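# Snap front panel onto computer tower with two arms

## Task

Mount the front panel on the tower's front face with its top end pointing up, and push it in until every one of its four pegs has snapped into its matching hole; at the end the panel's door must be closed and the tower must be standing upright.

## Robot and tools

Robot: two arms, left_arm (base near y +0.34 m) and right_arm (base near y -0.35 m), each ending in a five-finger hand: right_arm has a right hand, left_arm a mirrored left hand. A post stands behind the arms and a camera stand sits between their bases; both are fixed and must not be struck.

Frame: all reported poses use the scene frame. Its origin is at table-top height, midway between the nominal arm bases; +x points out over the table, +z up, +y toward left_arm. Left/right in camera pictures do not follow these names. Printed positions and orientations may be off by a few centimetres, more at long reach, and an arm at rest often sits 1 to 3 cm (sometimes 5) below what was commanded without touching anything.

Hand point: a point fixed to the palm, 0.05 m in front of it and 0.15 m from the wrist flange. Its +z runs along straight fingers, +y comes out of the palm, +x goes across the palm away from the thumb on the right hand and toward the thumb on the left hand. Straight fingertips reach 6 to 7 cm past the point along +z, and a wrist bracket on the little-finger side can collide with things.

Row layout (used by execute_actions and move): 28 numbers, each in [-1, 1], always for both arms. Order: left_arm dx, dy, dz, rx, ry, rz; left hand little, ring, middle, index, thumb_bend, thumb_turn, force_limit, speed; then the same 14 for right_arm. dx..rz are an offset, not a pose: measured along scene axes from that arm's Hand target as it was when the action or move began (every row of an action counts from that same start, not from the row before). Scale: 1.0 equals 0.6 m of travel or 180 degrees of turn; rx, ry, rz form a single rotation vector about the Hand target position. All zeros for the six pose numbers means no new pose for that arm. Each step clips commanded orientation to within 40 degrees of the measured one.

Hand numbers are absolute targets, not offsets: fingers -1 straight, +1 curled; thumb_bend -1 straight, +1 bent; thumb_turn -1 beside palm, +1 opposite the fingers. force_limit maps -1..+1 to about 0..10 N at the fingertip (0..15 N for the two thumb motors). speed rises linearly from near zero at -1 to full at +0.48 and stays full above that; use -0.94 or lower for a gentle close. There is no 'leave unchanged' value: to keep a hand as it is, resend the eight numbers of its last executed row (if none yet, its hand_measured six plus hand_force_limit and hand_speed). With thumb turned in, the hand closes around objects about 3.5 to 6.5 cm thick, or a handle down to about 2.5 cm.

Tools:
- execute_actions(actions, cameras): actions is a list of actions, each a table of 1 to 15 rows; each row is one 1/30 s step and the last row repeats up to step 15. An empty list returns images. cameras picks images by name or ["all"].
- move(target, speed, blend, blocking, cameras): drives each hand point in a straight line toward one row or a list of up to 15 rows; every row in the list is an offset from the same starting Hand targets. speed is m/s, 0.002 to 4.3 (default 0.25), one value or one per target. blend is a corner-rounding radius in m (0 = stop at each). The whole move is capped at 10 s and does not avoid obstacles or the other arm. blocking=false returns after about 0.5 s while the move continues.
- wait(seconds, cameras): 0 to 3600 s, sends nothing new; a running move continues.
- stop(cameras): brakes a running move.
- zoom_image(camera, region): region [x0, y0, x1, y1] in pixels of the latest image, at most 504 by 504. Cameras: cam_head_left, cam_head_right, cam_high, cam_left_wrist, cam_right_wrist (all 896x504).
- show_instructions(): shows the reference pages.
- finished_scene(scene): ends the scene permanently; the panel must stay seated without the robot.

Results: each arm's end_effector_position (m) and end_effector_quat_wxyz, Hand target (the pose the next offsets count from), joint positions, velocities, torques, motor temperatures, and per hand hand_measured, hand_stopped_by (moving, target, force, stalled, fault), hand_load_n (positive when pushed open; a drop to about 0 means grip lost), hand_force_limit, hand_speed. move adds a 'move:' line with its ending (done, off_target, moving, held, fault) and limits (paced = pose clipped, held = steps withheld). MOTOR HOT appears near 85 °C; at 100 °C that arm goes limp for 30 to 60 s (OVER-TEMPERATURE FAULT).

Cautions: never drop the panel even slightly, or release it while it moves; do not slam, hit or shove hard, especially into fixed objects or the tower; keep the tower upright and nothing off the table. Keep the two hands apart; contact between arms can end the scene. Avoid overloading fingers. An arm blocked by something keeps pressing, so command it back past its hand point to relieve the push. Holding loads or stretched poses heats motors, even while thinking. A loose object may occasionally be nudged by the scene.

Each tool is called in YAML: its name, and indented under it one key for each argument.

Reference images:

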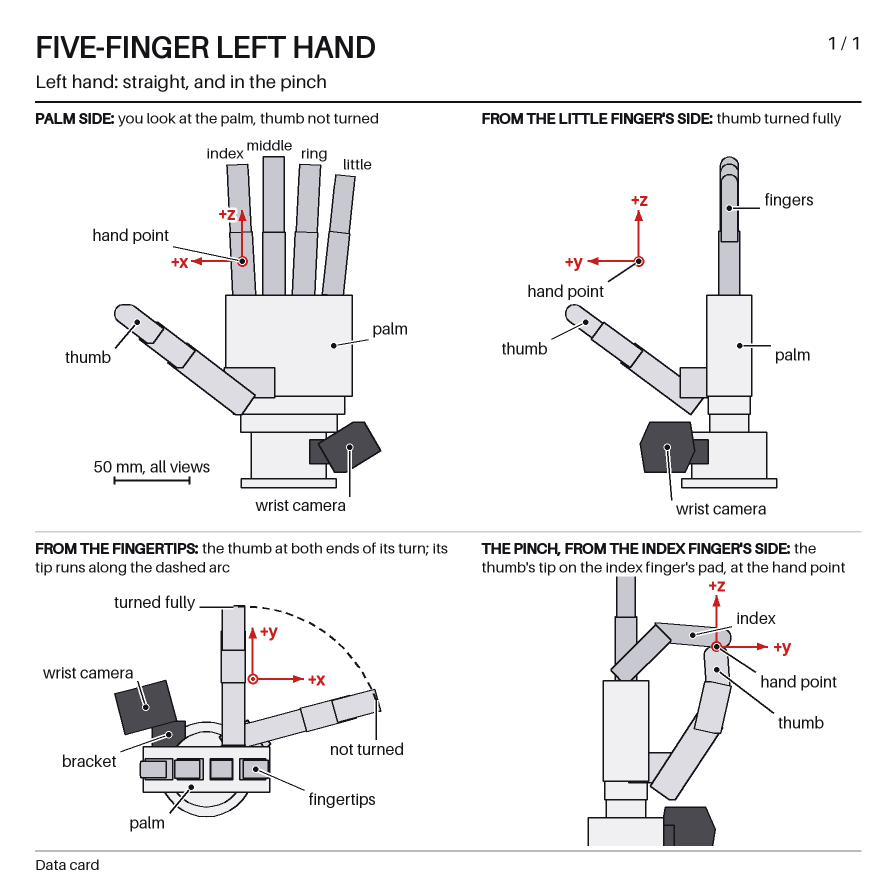

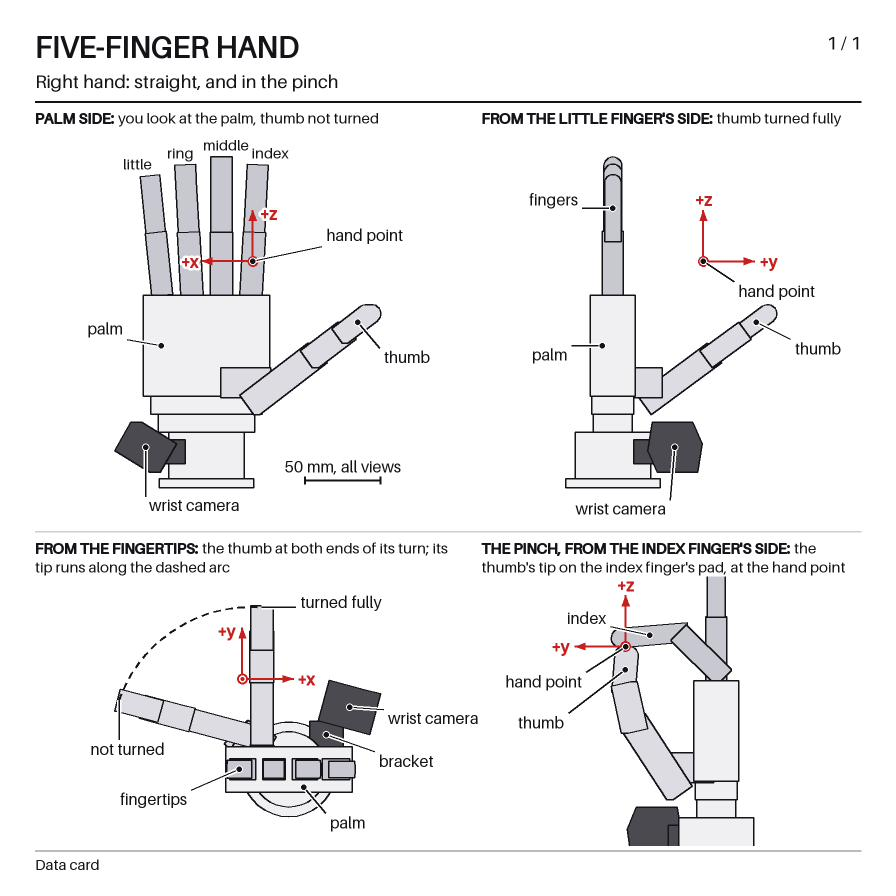

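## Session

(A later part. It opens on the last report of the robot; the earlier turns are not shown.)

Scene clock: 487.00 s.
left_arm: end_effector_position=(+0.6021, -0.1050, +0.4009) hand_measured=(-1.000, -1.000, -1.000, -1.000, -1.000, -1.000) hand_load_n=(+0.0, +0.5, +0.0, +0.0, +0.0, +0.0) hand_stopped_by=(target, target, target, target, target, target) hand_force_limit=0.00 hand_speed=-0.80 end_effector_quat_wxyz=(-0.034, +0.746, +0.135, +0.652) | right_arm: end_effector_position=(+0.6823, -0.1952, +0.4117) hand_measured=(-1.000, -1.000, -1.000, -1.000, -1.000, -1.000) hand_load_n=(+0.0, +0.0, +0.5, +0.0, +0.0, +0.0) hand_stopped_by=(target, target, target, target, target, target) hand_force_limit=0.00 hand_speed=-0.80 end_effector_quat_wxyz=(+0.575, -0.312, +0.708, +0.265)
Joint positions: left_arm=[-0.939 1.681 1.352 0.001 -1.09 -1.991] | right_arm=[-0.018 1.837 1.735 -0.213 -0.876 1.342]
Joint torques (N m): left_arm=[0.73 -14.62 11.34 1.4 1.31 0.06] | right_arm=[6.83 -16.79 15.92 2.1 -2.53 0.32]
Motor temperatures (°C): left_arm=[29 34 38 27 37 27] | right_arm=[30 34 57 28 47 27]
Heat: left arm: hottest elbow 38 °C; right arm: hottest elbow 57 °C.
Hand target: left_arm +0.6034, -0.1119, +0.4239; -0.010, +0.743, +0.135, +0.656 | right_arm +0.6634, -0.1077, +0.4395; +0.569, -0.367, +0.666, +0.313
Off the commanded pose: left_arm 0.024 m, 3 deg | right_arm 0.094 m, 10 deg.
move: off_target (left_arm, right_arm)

move:
  target: [0,0,0.01,0,0,0,-1,-1,-1,-1,-1,-1,0,-0.8,0.0087,0.005,0.0,0,0,0,-1,-1,-1,-1,-1,-1,0,-0.8]
  speed: 0.03
  cameras: ["cam_head_left","cam_head_right","cam_high"]

zoom_image:
  camera: "cam_head_right"
  region: [310, 70, 470, 160]

zoom_image:
  camera: "cam_head_left"
  region: [340, 70, 500, 160]

zoom_image:
  camera: "cam_high"
  region: [230, 170, 440, 330]

zoom_image:
  camera: "cam_head_left"
  region: [335, 180, 385, 265]

Scene clock: 488.70 s.
left_arm: end_effector_position=(+0.6020, -0.1049, +0.4007) hand_measured=(-1.000, -1.000, -1.000, -1.000, -1.000, -1.000) hand_load_n=(+0.0, +0.5, +0.0, +0.0, +0.0, +0.0) hand_stopped_by=(target, target, target, target, target, target) hand_force_limit=0.00 hand_speed=-0.80 end_effector_quat_wxyz=(-0.034, +0.748, +0.132, +0.650) | right_arm: end_effector_position=(+0.6856, -0.1926, +0.4120) hand_measured=(-1.000, -1.000, -1.000, -1.000, -1.000, -1.000) hand_load_n=(+0.0, +0.0, +0.5, +0.0, +0.0, +0.0) hand_stopped_by=(target, target, target, target, target, target) hand_force_limit=0.00 hand_speed=-0.80 end_effector_quat_wxyz=(+0.576, -0.312, +0.708, +0.263)
Joint positions: left_arm=[-0.938 1.677 1.352 -0.01 -1.083 -1.991] | right_arm=[-0.013 1.844 1.746 -0.213 -0.869 1.343]
Joint torques (N m): left_arm=[0.85 -14.8 12.11 1.24 1.04 0.06] | right_arm=[7.12 -16.15 16.54 1.98 -2.63 0.24]
Motor temperatures (°C): left_arm=[29 34 38 27 36 27] | right_arm=[30 34 57 28 47 27]
Heat: left arm: hottest elbow 38 °C; right arm: hottest elbow 57 °C.
Hand target: left_arm +0.6035, -0.1119, +0.4297; -0.010, +0.743, +0.134, +0.656 | right_arm +0.6687, -0.1045, +0.4394; +0.569, -0.367, +0.666, +0.313
Off the commanded pose: left_arm 0.030 m, 3 deg | right_arm 0.094 m, 10 deg.
move: off_target (left_arm, right_arm)

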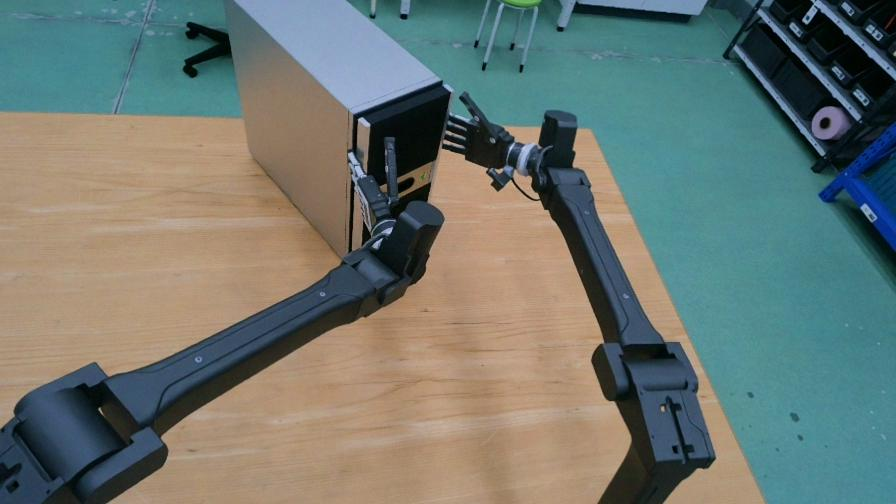

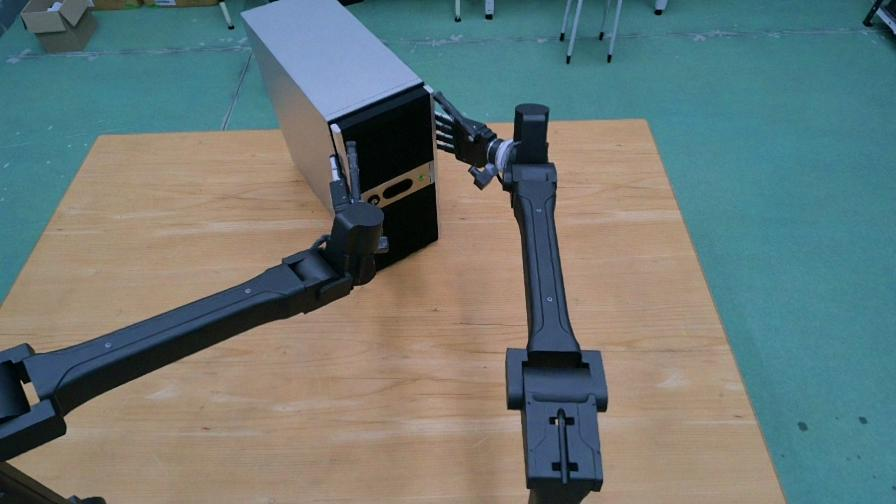

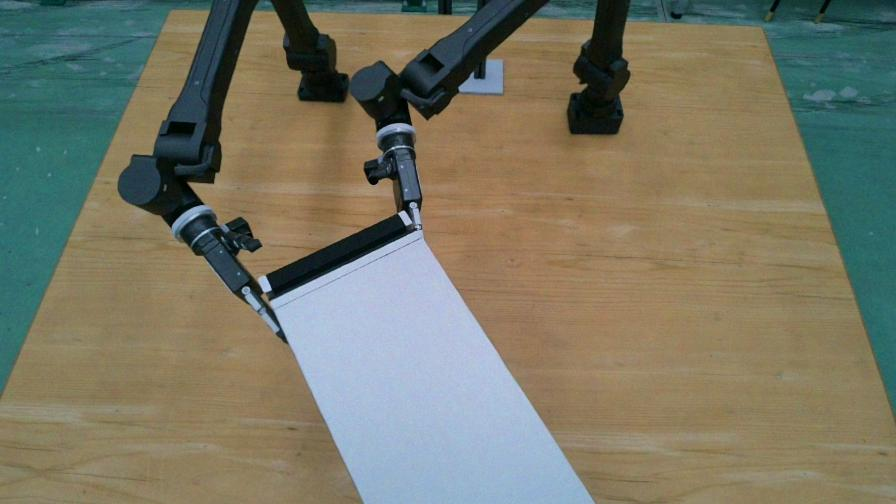

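Scaled by 3.150.

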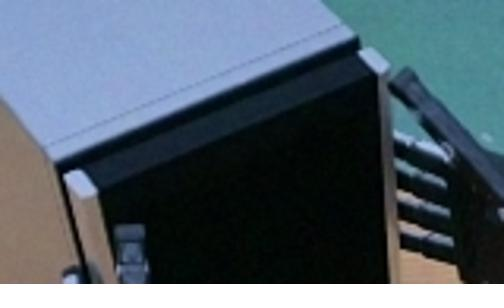

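Scaled by 3.150.

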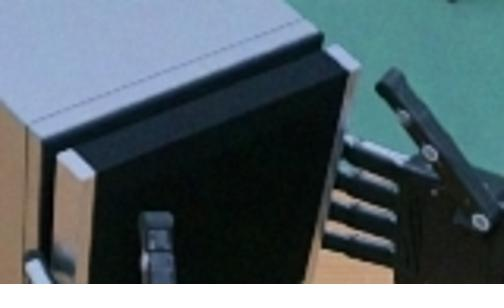

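Scaled by 2.400.

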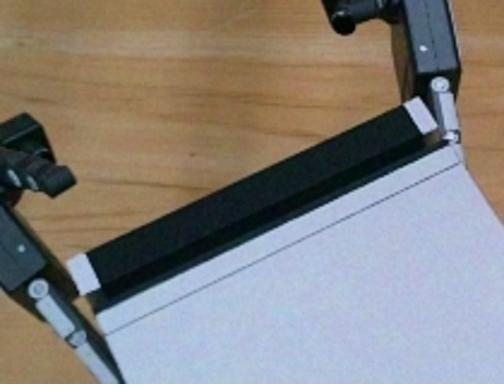

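Scaled by 5.929.

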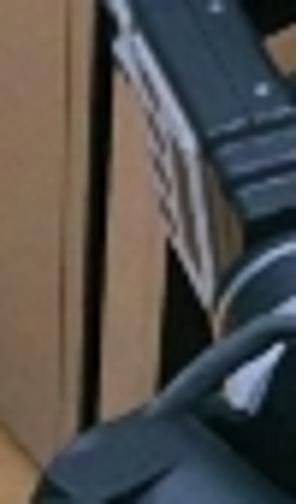

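zoom_image:
  camera: "cam_head_right"
  region: [405, 65, 445, 105]

zoom_image:
  camera: "cam_head_left"
  region: [425, 65, 465, 105]

zoom_image:
  camera: "cam_head_right"
  region: [315, 105, 355, 145]

zoom_image:
  camera: "cam_head_left"
  region: [340, 100, 380, 140]

Scaled by 12.600.

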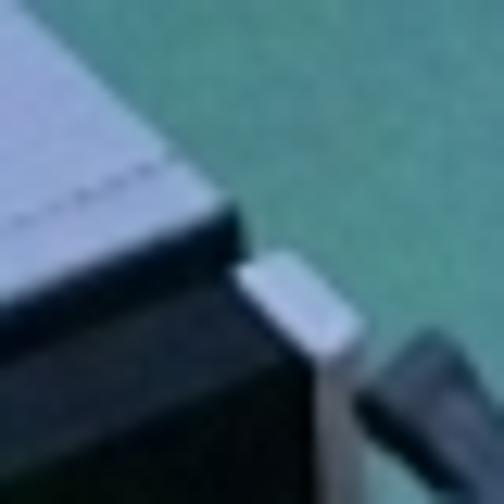

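Scaled by 12.600.

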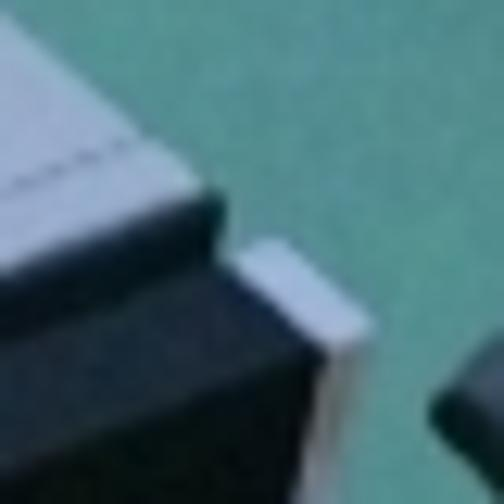

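Scaled by 12.600.

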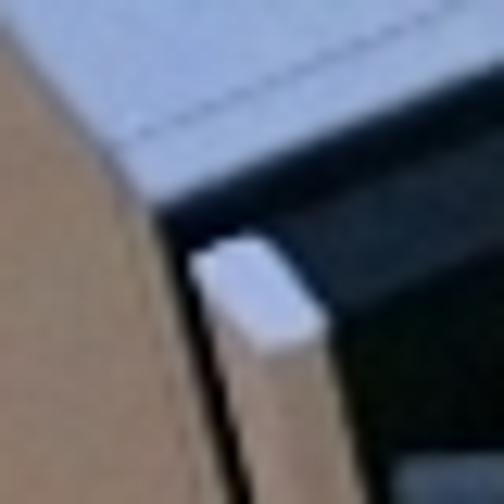

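Scaled by 12.600.

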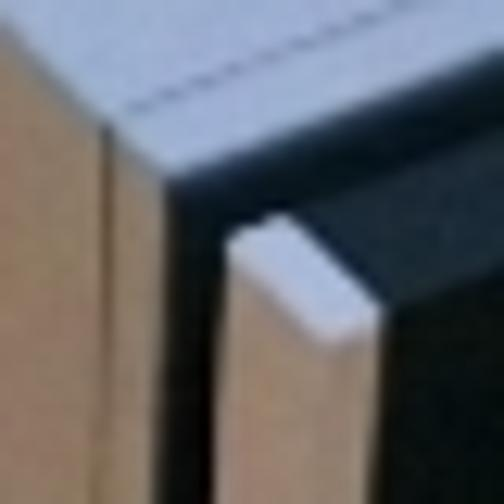

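zoom_image:
  camera: "cam_head_right"
  region: [380, 160, 460, 250]

zoom_image:
  camera: "cam_head_right"
  region: [320, 100, 450, 245]

Scaled by 5.600.

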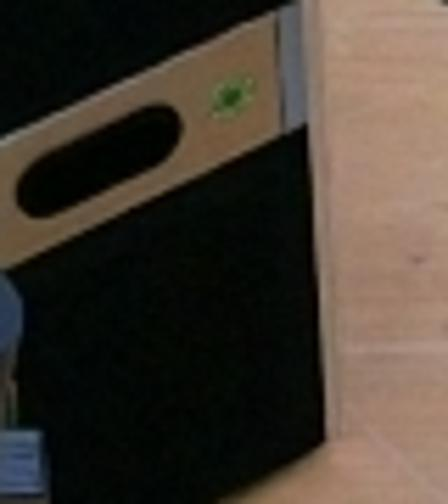

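Scaled by 3.476.

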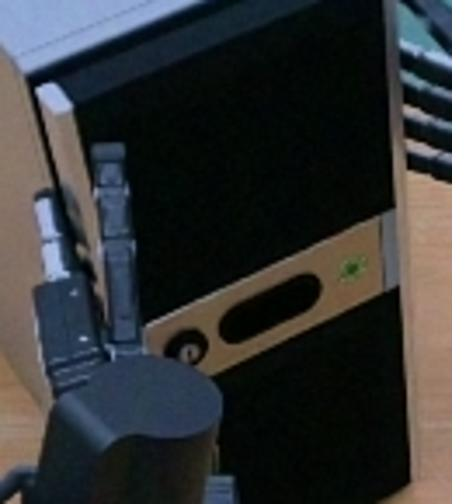

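move:
  target: [0.0072,0.0042,0,0,0,0,-1,-1,-1,-1,-1,-1,0,-0.8,0.0087,0.005,0.0,0,0,0,-1,-1,-1,-1,-1,-1,0,-0.8]
  speed: 0.03
  cameras: []

Scene clock: 497.37 s.
left_arm: end_effector_position=(+0.6023, -0.1049, +0.4010) hand_measured=(-1.000, -1.000, -1.000, -1.000, -1.000, -1.000) hand_load_n=(+0.0, +0.0, +0.0, +0.0, +0.0, +0.0) hand_stopped_by=(target, target, target, target, target, target) hand_force_limit=0.00 hand_speed=-0.80 end_effector_quat_wxyz=(-0.033, +0.748, +0.131, +0.649) | right_arm: end_effector_position=(+0.6890, -0.1907, +0.4120) hand_measured=(-1.000, -1.000, -1.000, -1.000, -1.000, -1.000) hand_load_n=(+0.0, +0.0, +0.5, +0.0, +0.0, +0.0) hand_stopped_by=(target, target, target, target, target, target) hand_force_limit=0.00 hand_speed=-0.80 end_effector_quat_wxyz=(+0.577, -0.314, +0.707, +0.263)
Joint positions: left_arm=[-0.937 1.677 1.352 -0.01 -1.08 -1.991] | right_arm=[-0.01 1.854 1.759 -0.213 -0.868 1.343]
Joint torques (N m): left_arm=[1.44 -14.56 12.25 1.42 1.21 0.11] | right_arm=[7.24 -15.09 16.88 1.78 -2.55 0.32]
Motor temperatures (°C): left_arm=[29 35 38 27 35 27] | right_arm=[30 34 58 28 46 27]
Heat: left arm: hottest elbow 38 °C; right arm: hottest elbow 58 °C.
Hand target: left_arm +0.6078, -0.1094, +0.4297; -0.010, +0.743, +0.134, +0.656 | right_arm +0.6739, -0.1015, +0.4393; +0.569, -0.367, +0.667, +0.313
Off the commanded pose: left_arm 0.030 m, 3 deg | right_arm 0.094 m, 10 deg.
move: off_target (left_arm, right_arm)

move:
  target: [0.0101,0.0058,0,0,0,0,-1,-1,-1,-1,-1,-1,0,-0.8,0,0,0.0,0,0,0,-1,-1,-1,-1,-1,-1,0,-0.8]
  speed: 0.03
  cameras: ["cam_head_left","cam_head_right","cam_high"]

zoom_image:
  camera: "cam_head_right"
  region: [405, 65, 445, 105]

zoom_image:
  camera: "cam_head_left"
  region: [425, 65, 465, 105]

zoom_image:
  camera: "cam_head_right"
  region: [315, 105, 355, 145]

zoom_image:
  camera: "cam_head_left"
  region: [340, 100, 380, 140]

zoom_image:
  camera: "cam_head_left"
  region: [335, 180, 385, 265]

Scene clock: 498.83 s.
left_arm: end_effector_position=(+0.6042, -0.1031, +0.4010) hand_measured=(-1.000, -1.000, -1.000, -1.000, -1.000, -1.000) hand_load_n=(+0.0, +0.5, +0.0, +0.0, +0.0, +0.0) hand_stopped_by=(target, target, target, target, target, target) hand_force_limit=0.00 hand_speed=-0.80 end_effector_quat_wxyz=(-0.034, +0.749, +0.130, +0.649) | right_arm: end_effector_position=(+0.6890, -0.1907, +0.4120) hand_measured=(-1.000, -1.000, -1.000, -1.000, -1.000, -1.000) hand_load_n=(+0.0, +0.0, +0.0, +0.0, +0.0, +0.0) hand_stopped_by=(target, target, target, target, target, target) hand_force_limit=0.00 hand_speed=-0.80 end_effector_quat_wxyz=(+0.577, -0.314, +0.707, +0.263)
Joint positions: left_arm=[-0.932 1.676 1.352 -0.01 -1.076 -1.985] | right_arm=[-0.01 1.854 1.759 -0.213 -0.868 1.343]
Joint torques (N m): left_arm=[2.08 -14.33 12.4 1.66 1.52 0.13] | right_arm=[7.77 -15.85 17.2 1.98 -2.58 0.3]
Motor temperatures (°C): left_arm=[29 35 38 27 35 27] | right_arm=[30 34 58 28 46 27]
Heat: left arm: hottest elbow 38 °C; right arm: hottest elbow 58 °C.
Hand target: left_arm +0.6139, -0.1059, +0.4297; -0.010, +0.743, +0.134, +0.656 | right_arm +0.6739, -0.1015, +0.4393; +0.569, -0.367, +0.667, +0.313
Off the commanded pose: left_arm 0.030 m, 3 deg | right_arm 0.094 m, 10 deg.
move: off_target (left_arm)

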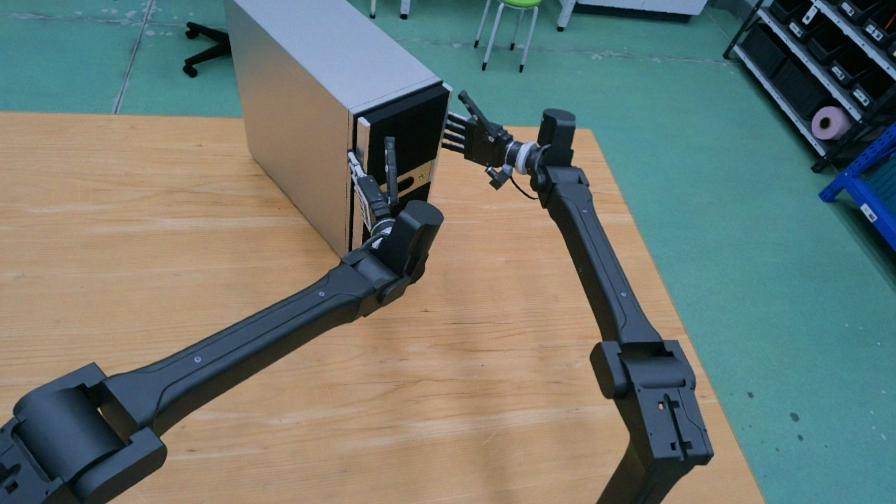

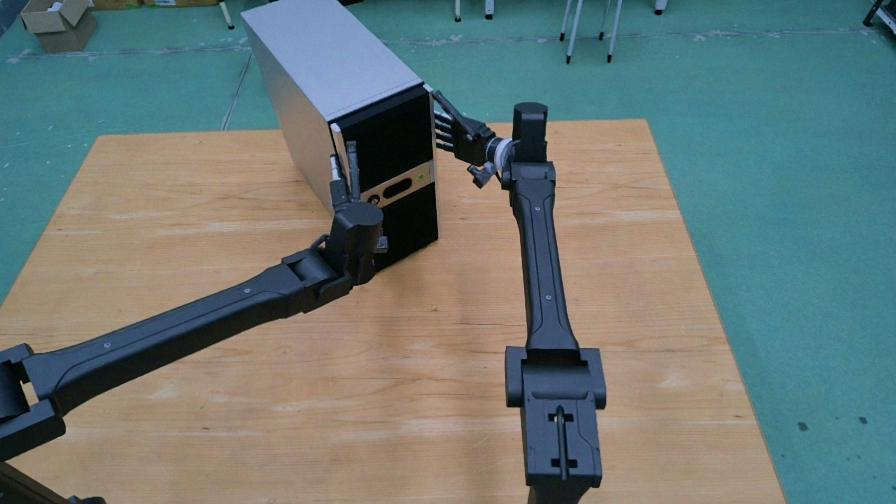

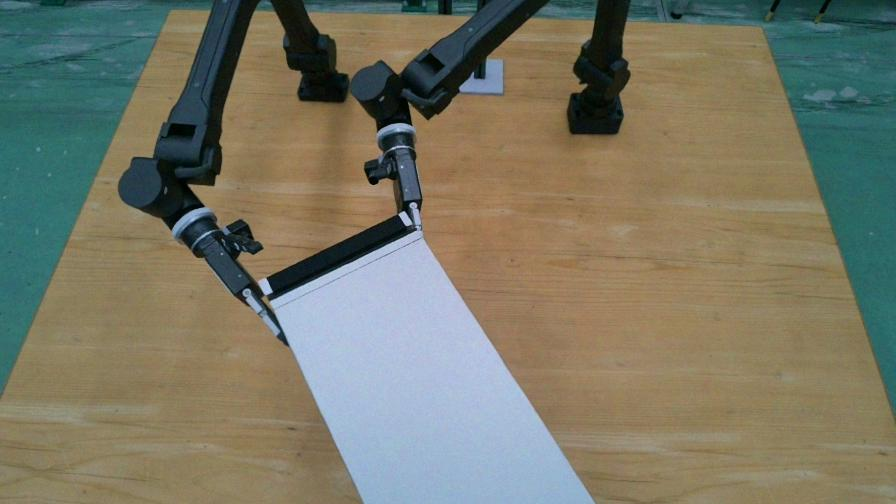

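Scaled by 12.600.

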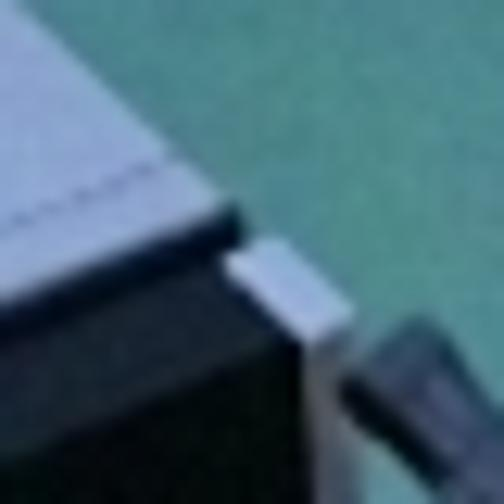

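Scaled by 12.600.

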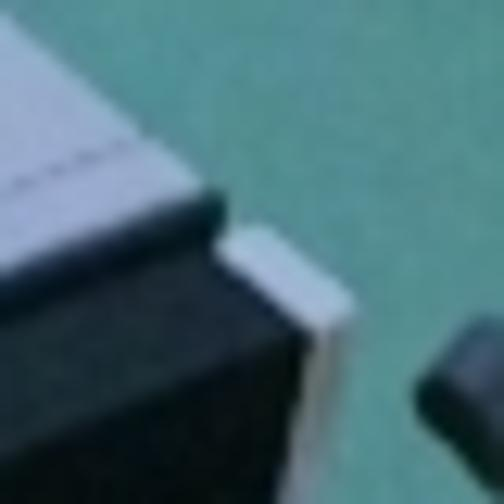

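Scaled by 12.600.

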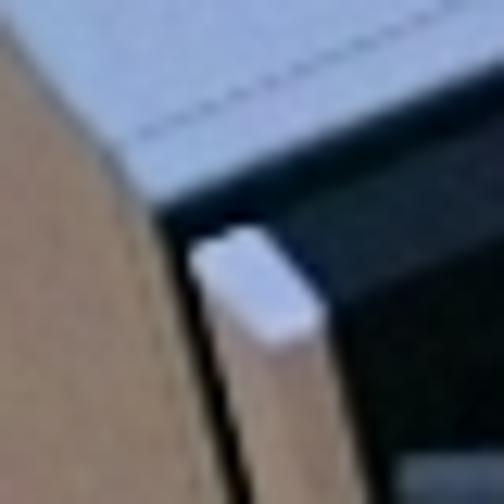

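Scaled by 12.600.

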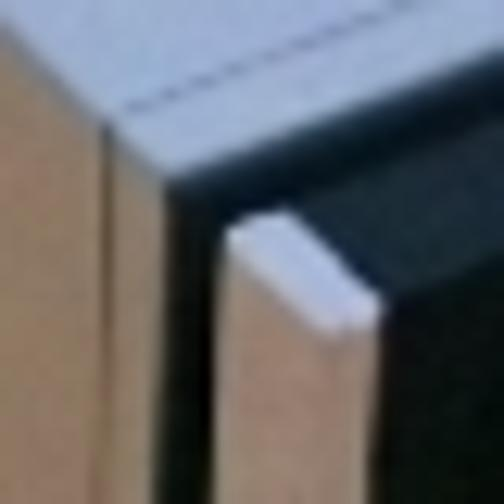

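Scaled by 5.929.

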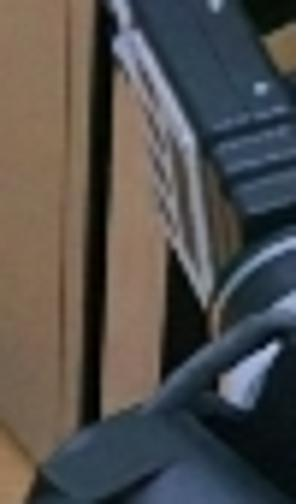

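move:
  target: [0.0058,0.0033,0,0,0,0,-1,-1,-1,-1,-1,-1,0,-0.8,0.0072,0.0042,0.0,0,0,0,-1,-1,-1,-1,-1,-1,0,-0.8]
  speed: 0.03
  cameras: ["cam_head_left","cam_head_right","cam_high"]

zoom_image:
  camera: "cam_head_right"
  region: [405, 65, 445, 105]

zoom_image:
  camera: "cam_head_right"
  region: [315, 105, 355, 145]

zoom_image:
  camera: "cam_head_left"
  region: [340, 100, 380, 140]

zoom_image:
  camera: "cam_high"
  region: [240, 200, 440, 320]

Scene clock: 502.83 s.
left_arm: end_effector_position=(+0.6045, -0.1032, +0.4010) hand_measured=(-1.000, -1.000, -1.000, -1.000, -1.000, -1.000) hand_load_n=(+0.0, +0.5, +1.0, +0.0, +0.0, +0.0) hand_stopped_by=(target, target, target, target, target, target) hand_force_limit=0.00 hand_speed=-0.80 end_effector_quat_wxyz=(-0.034, +0.749, +0.128, +0.649) | right_arm: end_effector_position=(+0.6928, -0.1884, +0.4132) hand_measured=(-1.000, -1.000, -1.000, -1.000, -1.000, -1.000) hand_load_n=(+0.0, +0.0, +0.0, +0.0, +0.0, +0.0) hand_stopped_by=(target, target, target, target, target, target) hand_force_limit=0.00 hand_speed=-0.80 end_effector_quat_wxyz=(+0.578, -0.315, +0.705, +0.264)
Joint positions: left_arm=[-0.931 1.675 1.352 -0.01 -1.074 -1.983] | right_arm=[-0.007 1.866 1.776 -0.213 -0.868 1.344]
Joint torques (N m): left_arm=[2.61 -14.15 12.49 1.78 1.69 0.15] | right_arm=[8.35 -15.74 16.98 1.59 -2.32 0.29]
Motor temperatures (°C): left_arm=[29 35 38 27 35 27] | right_arm=[30 34 57 28 46 27]
Heat: left arm: hottest elbow 38 °C; right arm: hottest elbow 57 °C.
Hand target: left_arm +0.6174, -0.1038, +0.4297; -0.010, +0.743, +0.134, +0.656 | right_arm +0.6781, -0.0990, +0.4395; +0.569, -0.367, +0.666, +0.313
Off the commanded pose: left_arm 0.031 m, 3 deg | right_arm 0.094 m, 9 deg.
move: off_target (left_arm, right_arm)

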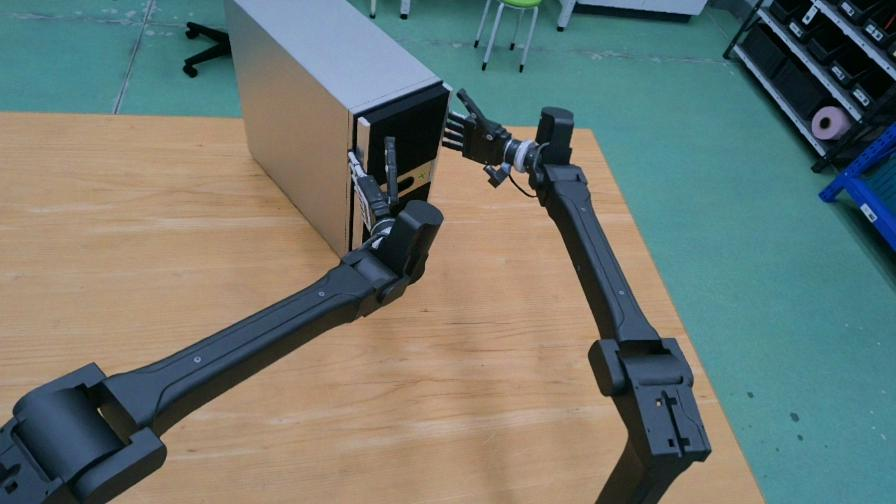

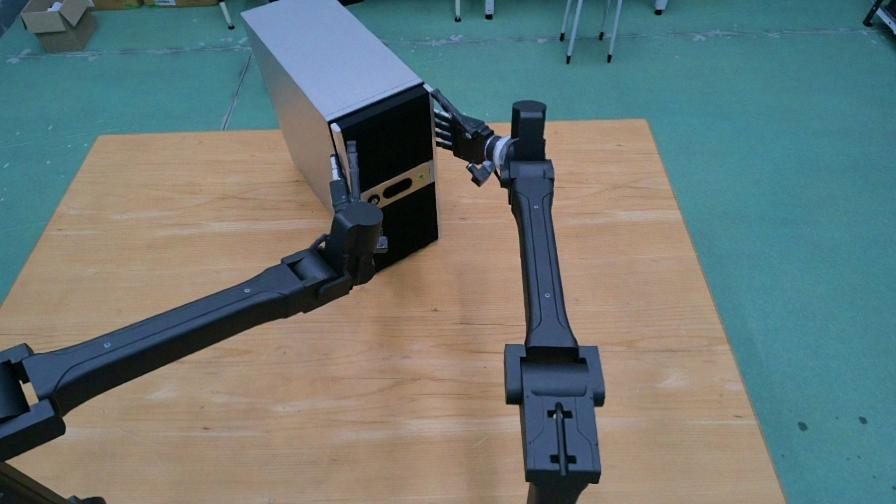

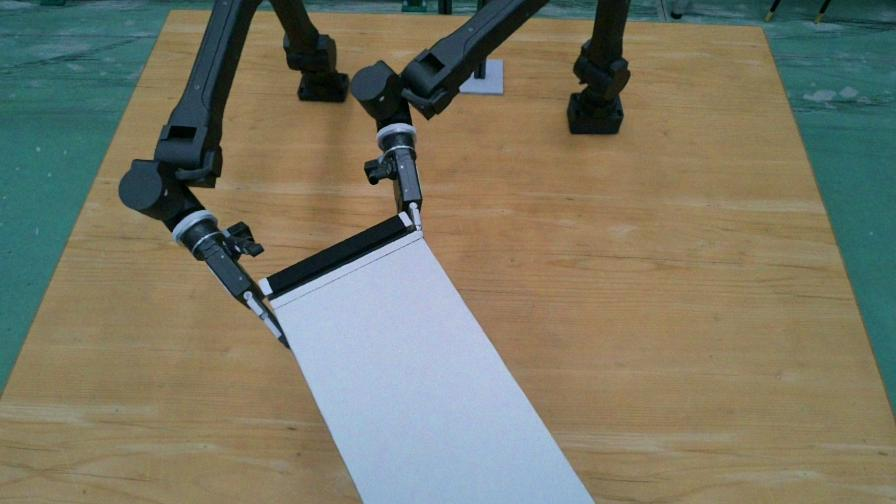

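Scaled by 12.600.

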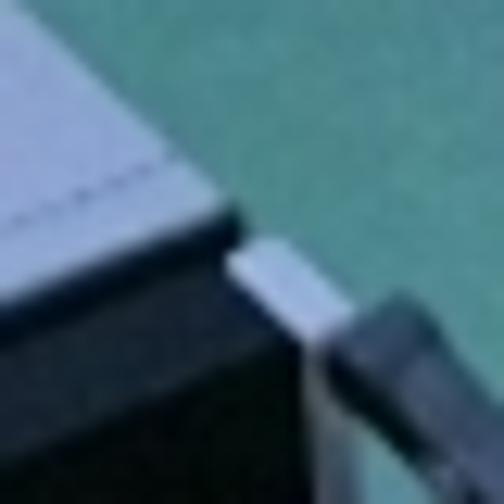

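Scaled by 12.600.

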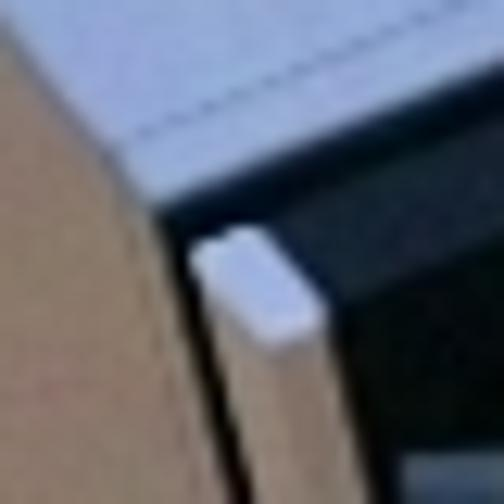

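Scaled by 12.600.

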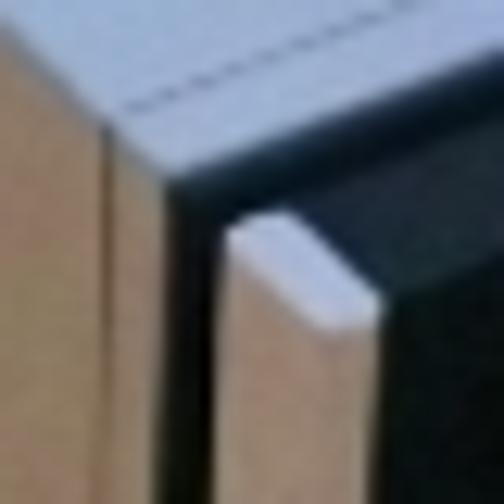

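Scaled by 2.520.

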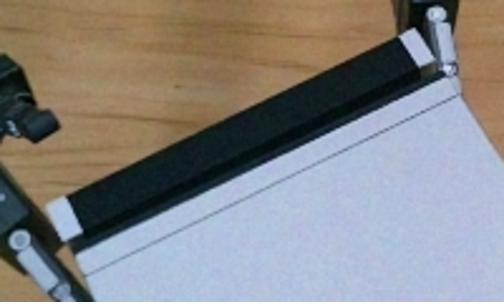

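zoom_image:
  camera: "cam_head_left"
  region: [335, 215, 375, 255]

zoom_image:
  camera: "cam_head_left"
  region: [335, 125, 375, 165]

zoom_image:
  camera: "cam_head_left"
  region: [335, 175, 375, 215]

zoom_image:
  camera: "cam_head_left"
  region: [410, 65, 450, 105]

Scaled by 12.600.

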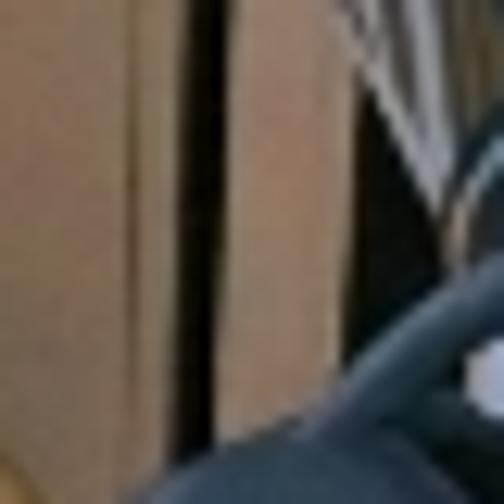

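Scaled by 12.600.

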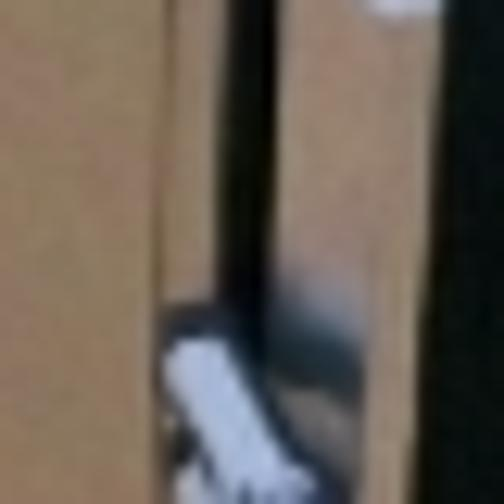

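Scaled by 12.600.

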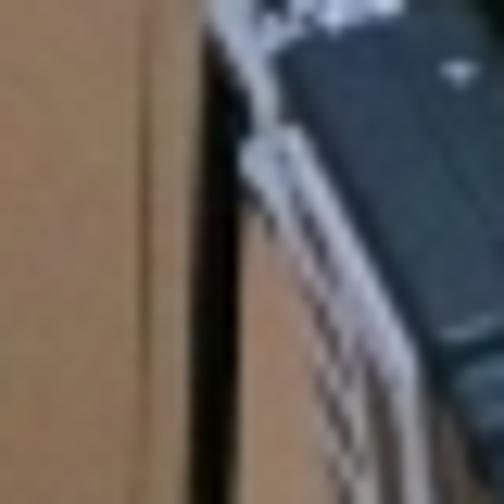

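Scaled by 12.600.

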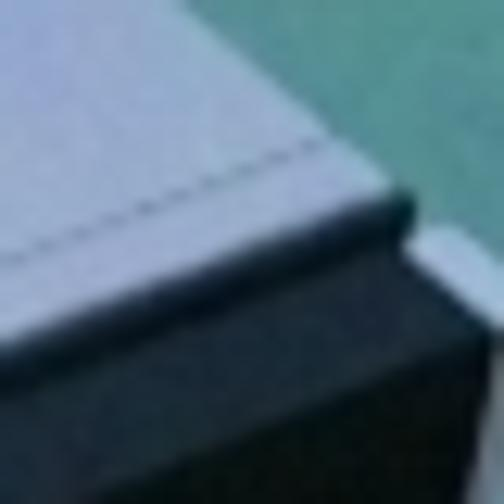

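execute_actions:
  actions: []

Scene clock: 508.37 s.
left_arm: end_effector_position=(+0.6045, -0.1032, +0.4010) hand_measured=(-1.000, -1.000, -1.000, -1.000, -1.000, -1.000) hand_load_n=(+0.5, +0.5, +0.5, +0.0, +0.0, +0.0) hand_stopped_by=(target, target, target, target, target, target) hand_force_limit=0.00 hand_speed=-0.80 end_effector_quat_wxyz=(-0.034, +0.749, +0.128, +0.649) | right_arm: end_effector_position=(+0.6928, -0.1884, +0.4132) hand_measured=(-1.000, -1.000, -1.000, -1.000, -1.000, -1.000) hand_load_n=(+0.0, +0.0, +0.0, +0.0, +0.0, +0.0) hand_stopped_by=(target, target, target, target, target, target) hand_force_limit=0.00 hand_speed=-0.80 end_effector_quat_wxyz=(+0.578, -0.315, +0.705, +0.264)
Joint positions: left_arm=[-0.931 1.675 1.352 -0.01 -1.074 -1.983] | right_arm=[-0.007 1.866 1.776 -0.213 -0.868 1.344]
Joint velocities: within noise
Joint torques (N m): left_arm=[2.67 -14.21 12.48 1.77 1.69 0.14] | right_arm=[8.88 -16.44 17.1 1.47 -2.34 0.27]
Motor temperatures (°C): left_arm=[29 35 38 27 35 27] | right_arm=[30 34 56 28 46 27]
Heat: left arm: hottest elbow 38 °C; right arm: hottest elbow 56 °C.
Hand target: left_arm +0.6174, -0.1038, +0.4297; -0.010, +0.743, +0.134, +0.656 | right_arm +0.6781, -0.0990, +0.4395; +0.569, -0.367, +0.666, +0.313
Off the commanded pose: left_arm 0.031 m, 3 deg | right_arm 0.094 m, 9 deg.

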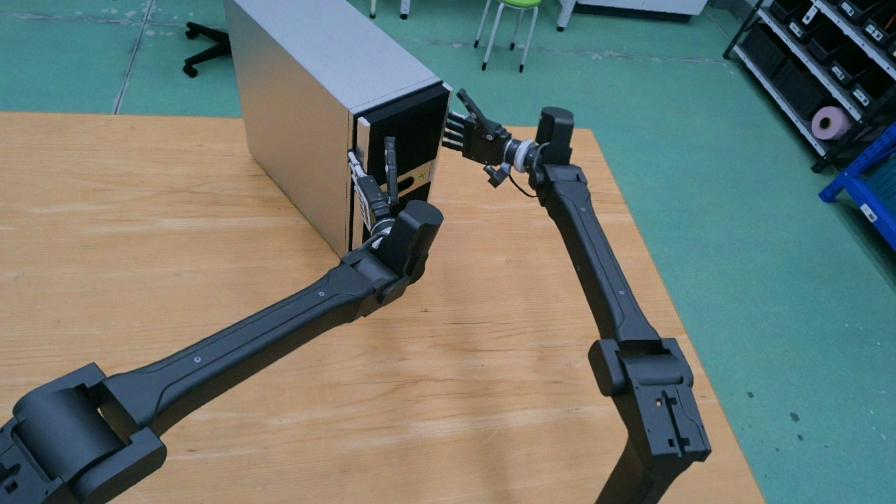

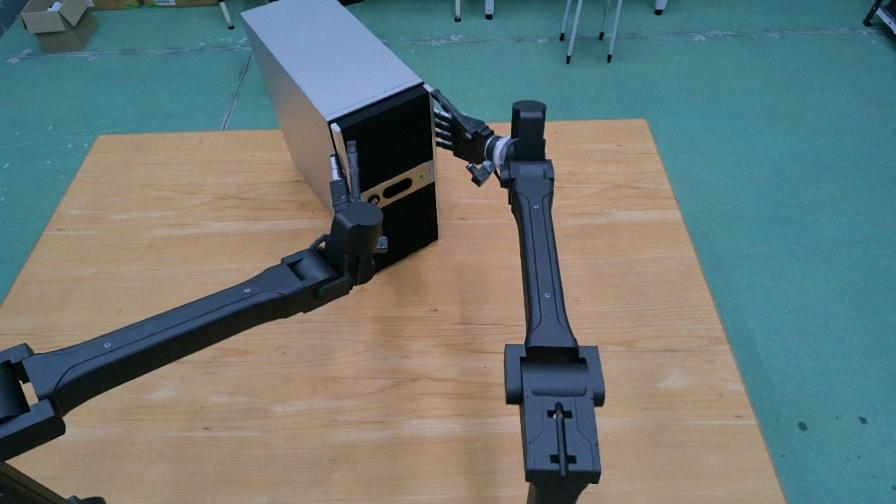

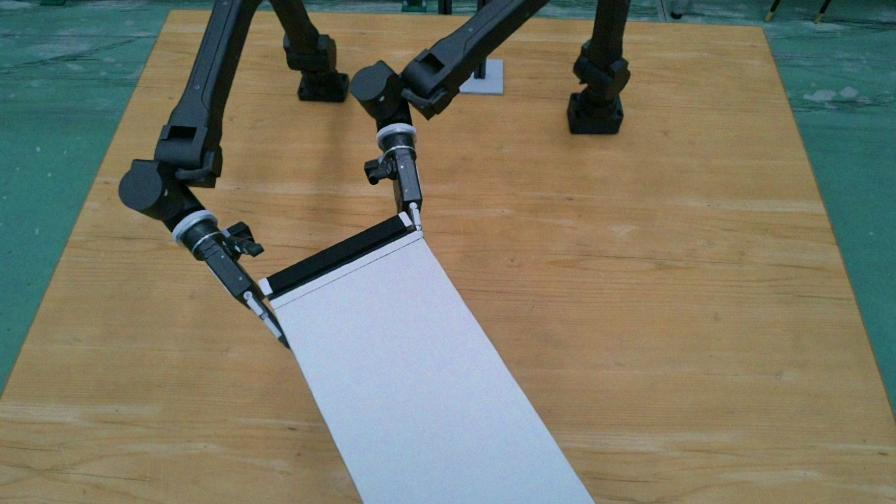

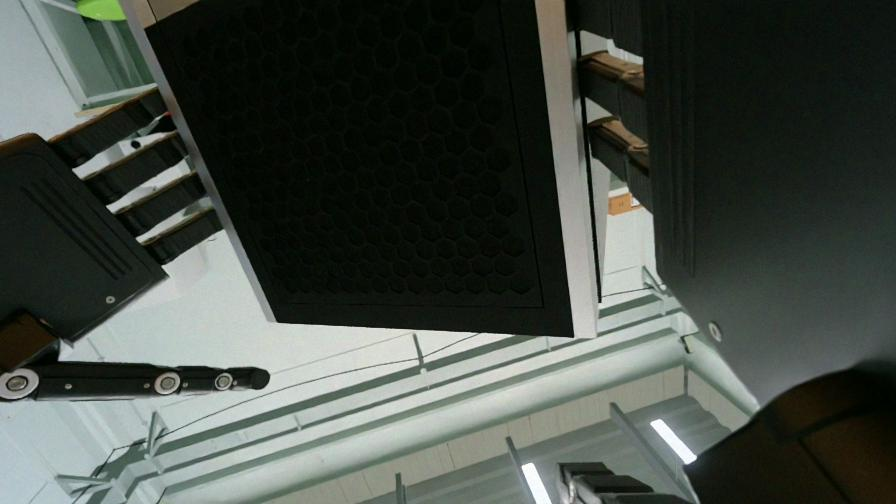

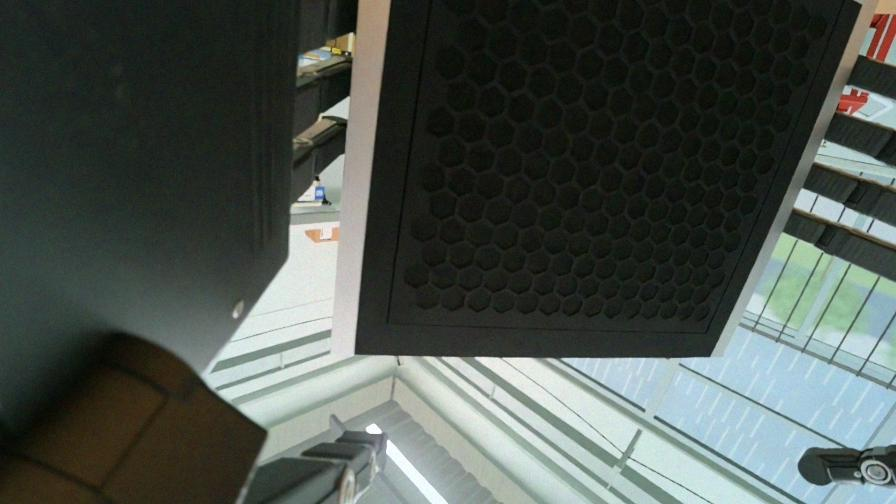

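zoom_image:
  camera: "cam_high"
  region: [240, 200, 440, 320]

zoom_image:
  camera: "cam_head_right"
  region: [405, 65, 445, 105]

zoom_image:
  camera: "cam_head_left"
  region: [425, 65, 465, 105]

zoom_image:
  camera: "cam_head_left"
  region: [340, 100, 380, 140]

zoom_image:
  camera: "cam_head_right"
  region: [315, 105, 355, 145]

Scaled by 2.520.

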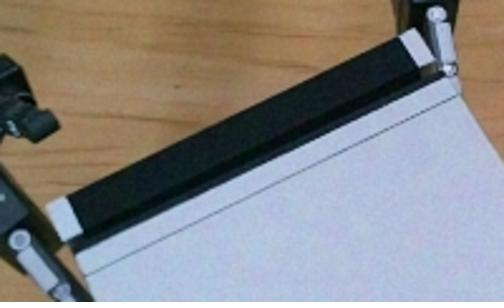

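Scaled by 12.600.

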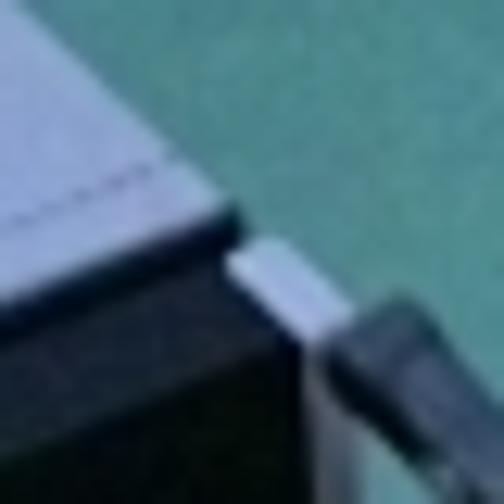

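Scaled by 12.600.

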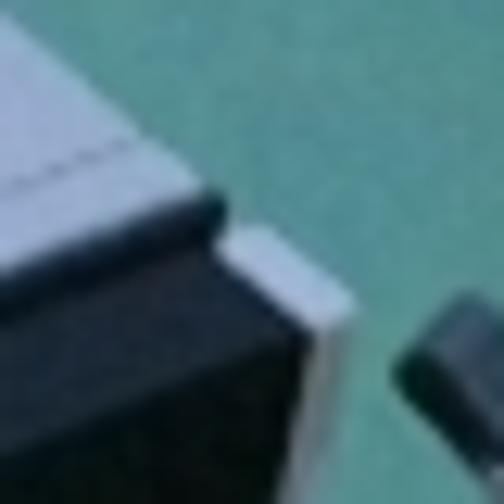

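Scaled by 12.600.

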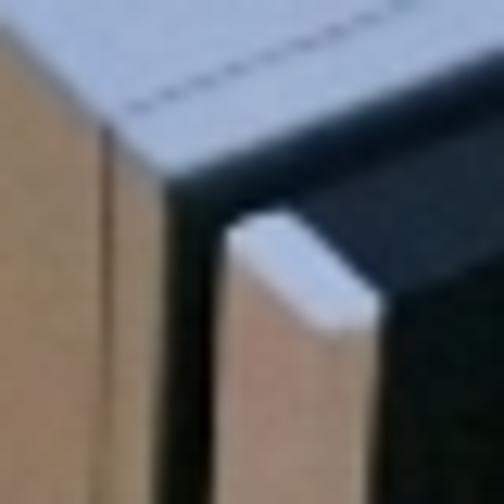

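Scaled by 12.600.

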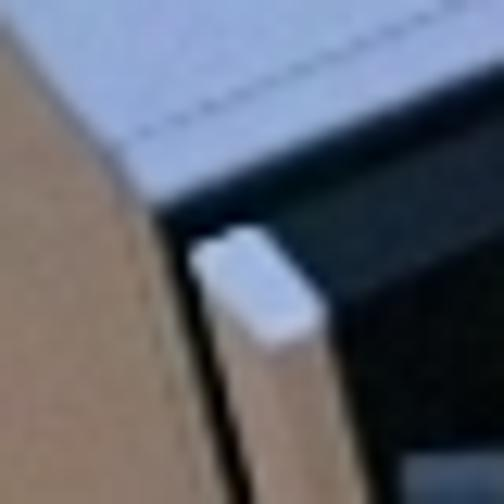

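move:
  target:
    - [-0.004,-0.0023,-0.005,0,0,0,-1,-1,-1,-1,-1,-1,0,-0.8,-0.004,-0.0023,-0.005,0,0,0,-1,-1,-1,-1,-1,-1,0,-0.8]
  speed: 0.03

Scene clock: 512.57 s.
left_arm: end_effector_position=(+0.6045, -0.1032, +0.4010) hand_measured=(-1.000, -1.000, -1.000, -1.000, -1.000, -1.000) hand_load_n=(+0.0, +0.5, +1.0, +0.0, +0.0, +0.0) hand_stopped_by=(target, target, target, target, target, target) hand_force_limit=0.00 hand_speed=-0.80 end_effector_quat_wxyz=(-0.034, +0.749, +0.128, +0.649) | right_arm: end_effector_position=(+0.6928, -0.1884, +0.4132) hand_measured=(-1.000, -1.000, -1.000, -1.000, -1.000, -1.000) hand_load_n=(+0.0, +0.0, +0.0, +0.0, +0.0, +0.0) hand_stopped_by=(target, target, target, target, target, target) hand_force_limit=0.00 hand_speed=-0.80 end_effector_quat_wxyz=(+0.578, -0.315, +0.705, +0.264)
Joint positions: left_arm=[-0.931 1.675 1.352 -0.01 -1.074 -1.983] | right_arm=[-0.007 1.866 1.776 -0.213 -0.868 1.344]
Joint torques (N m): left_arm=[2.2 -14.15 12.07 1.89 1.51 0.11] | right_arm=[8.35 -15.33 16.16 2 -2.45 0.23]
Motor temperatures (°C): left_arm=[29 35 38 27 35 27] | right_arm=[30 34 55 28 45 27]
Heat: left arm: hottest elbow 38 °C; right arm: hottest elbow 55 °C.
Hand target: left_arm +0.6150, -0.1052, +0.4267; -0.010, +0.743, +0.134, +0.656 | right_arm +0.6757, -0.1004, +0.4365; +0.569, -0.367, +0.666, +0.313
Off the commanded pose: left_arm 0.028 m, 3 deg | right_arm 0.093 m, 9 deg.
move: off_target (left_arm, right_arm)


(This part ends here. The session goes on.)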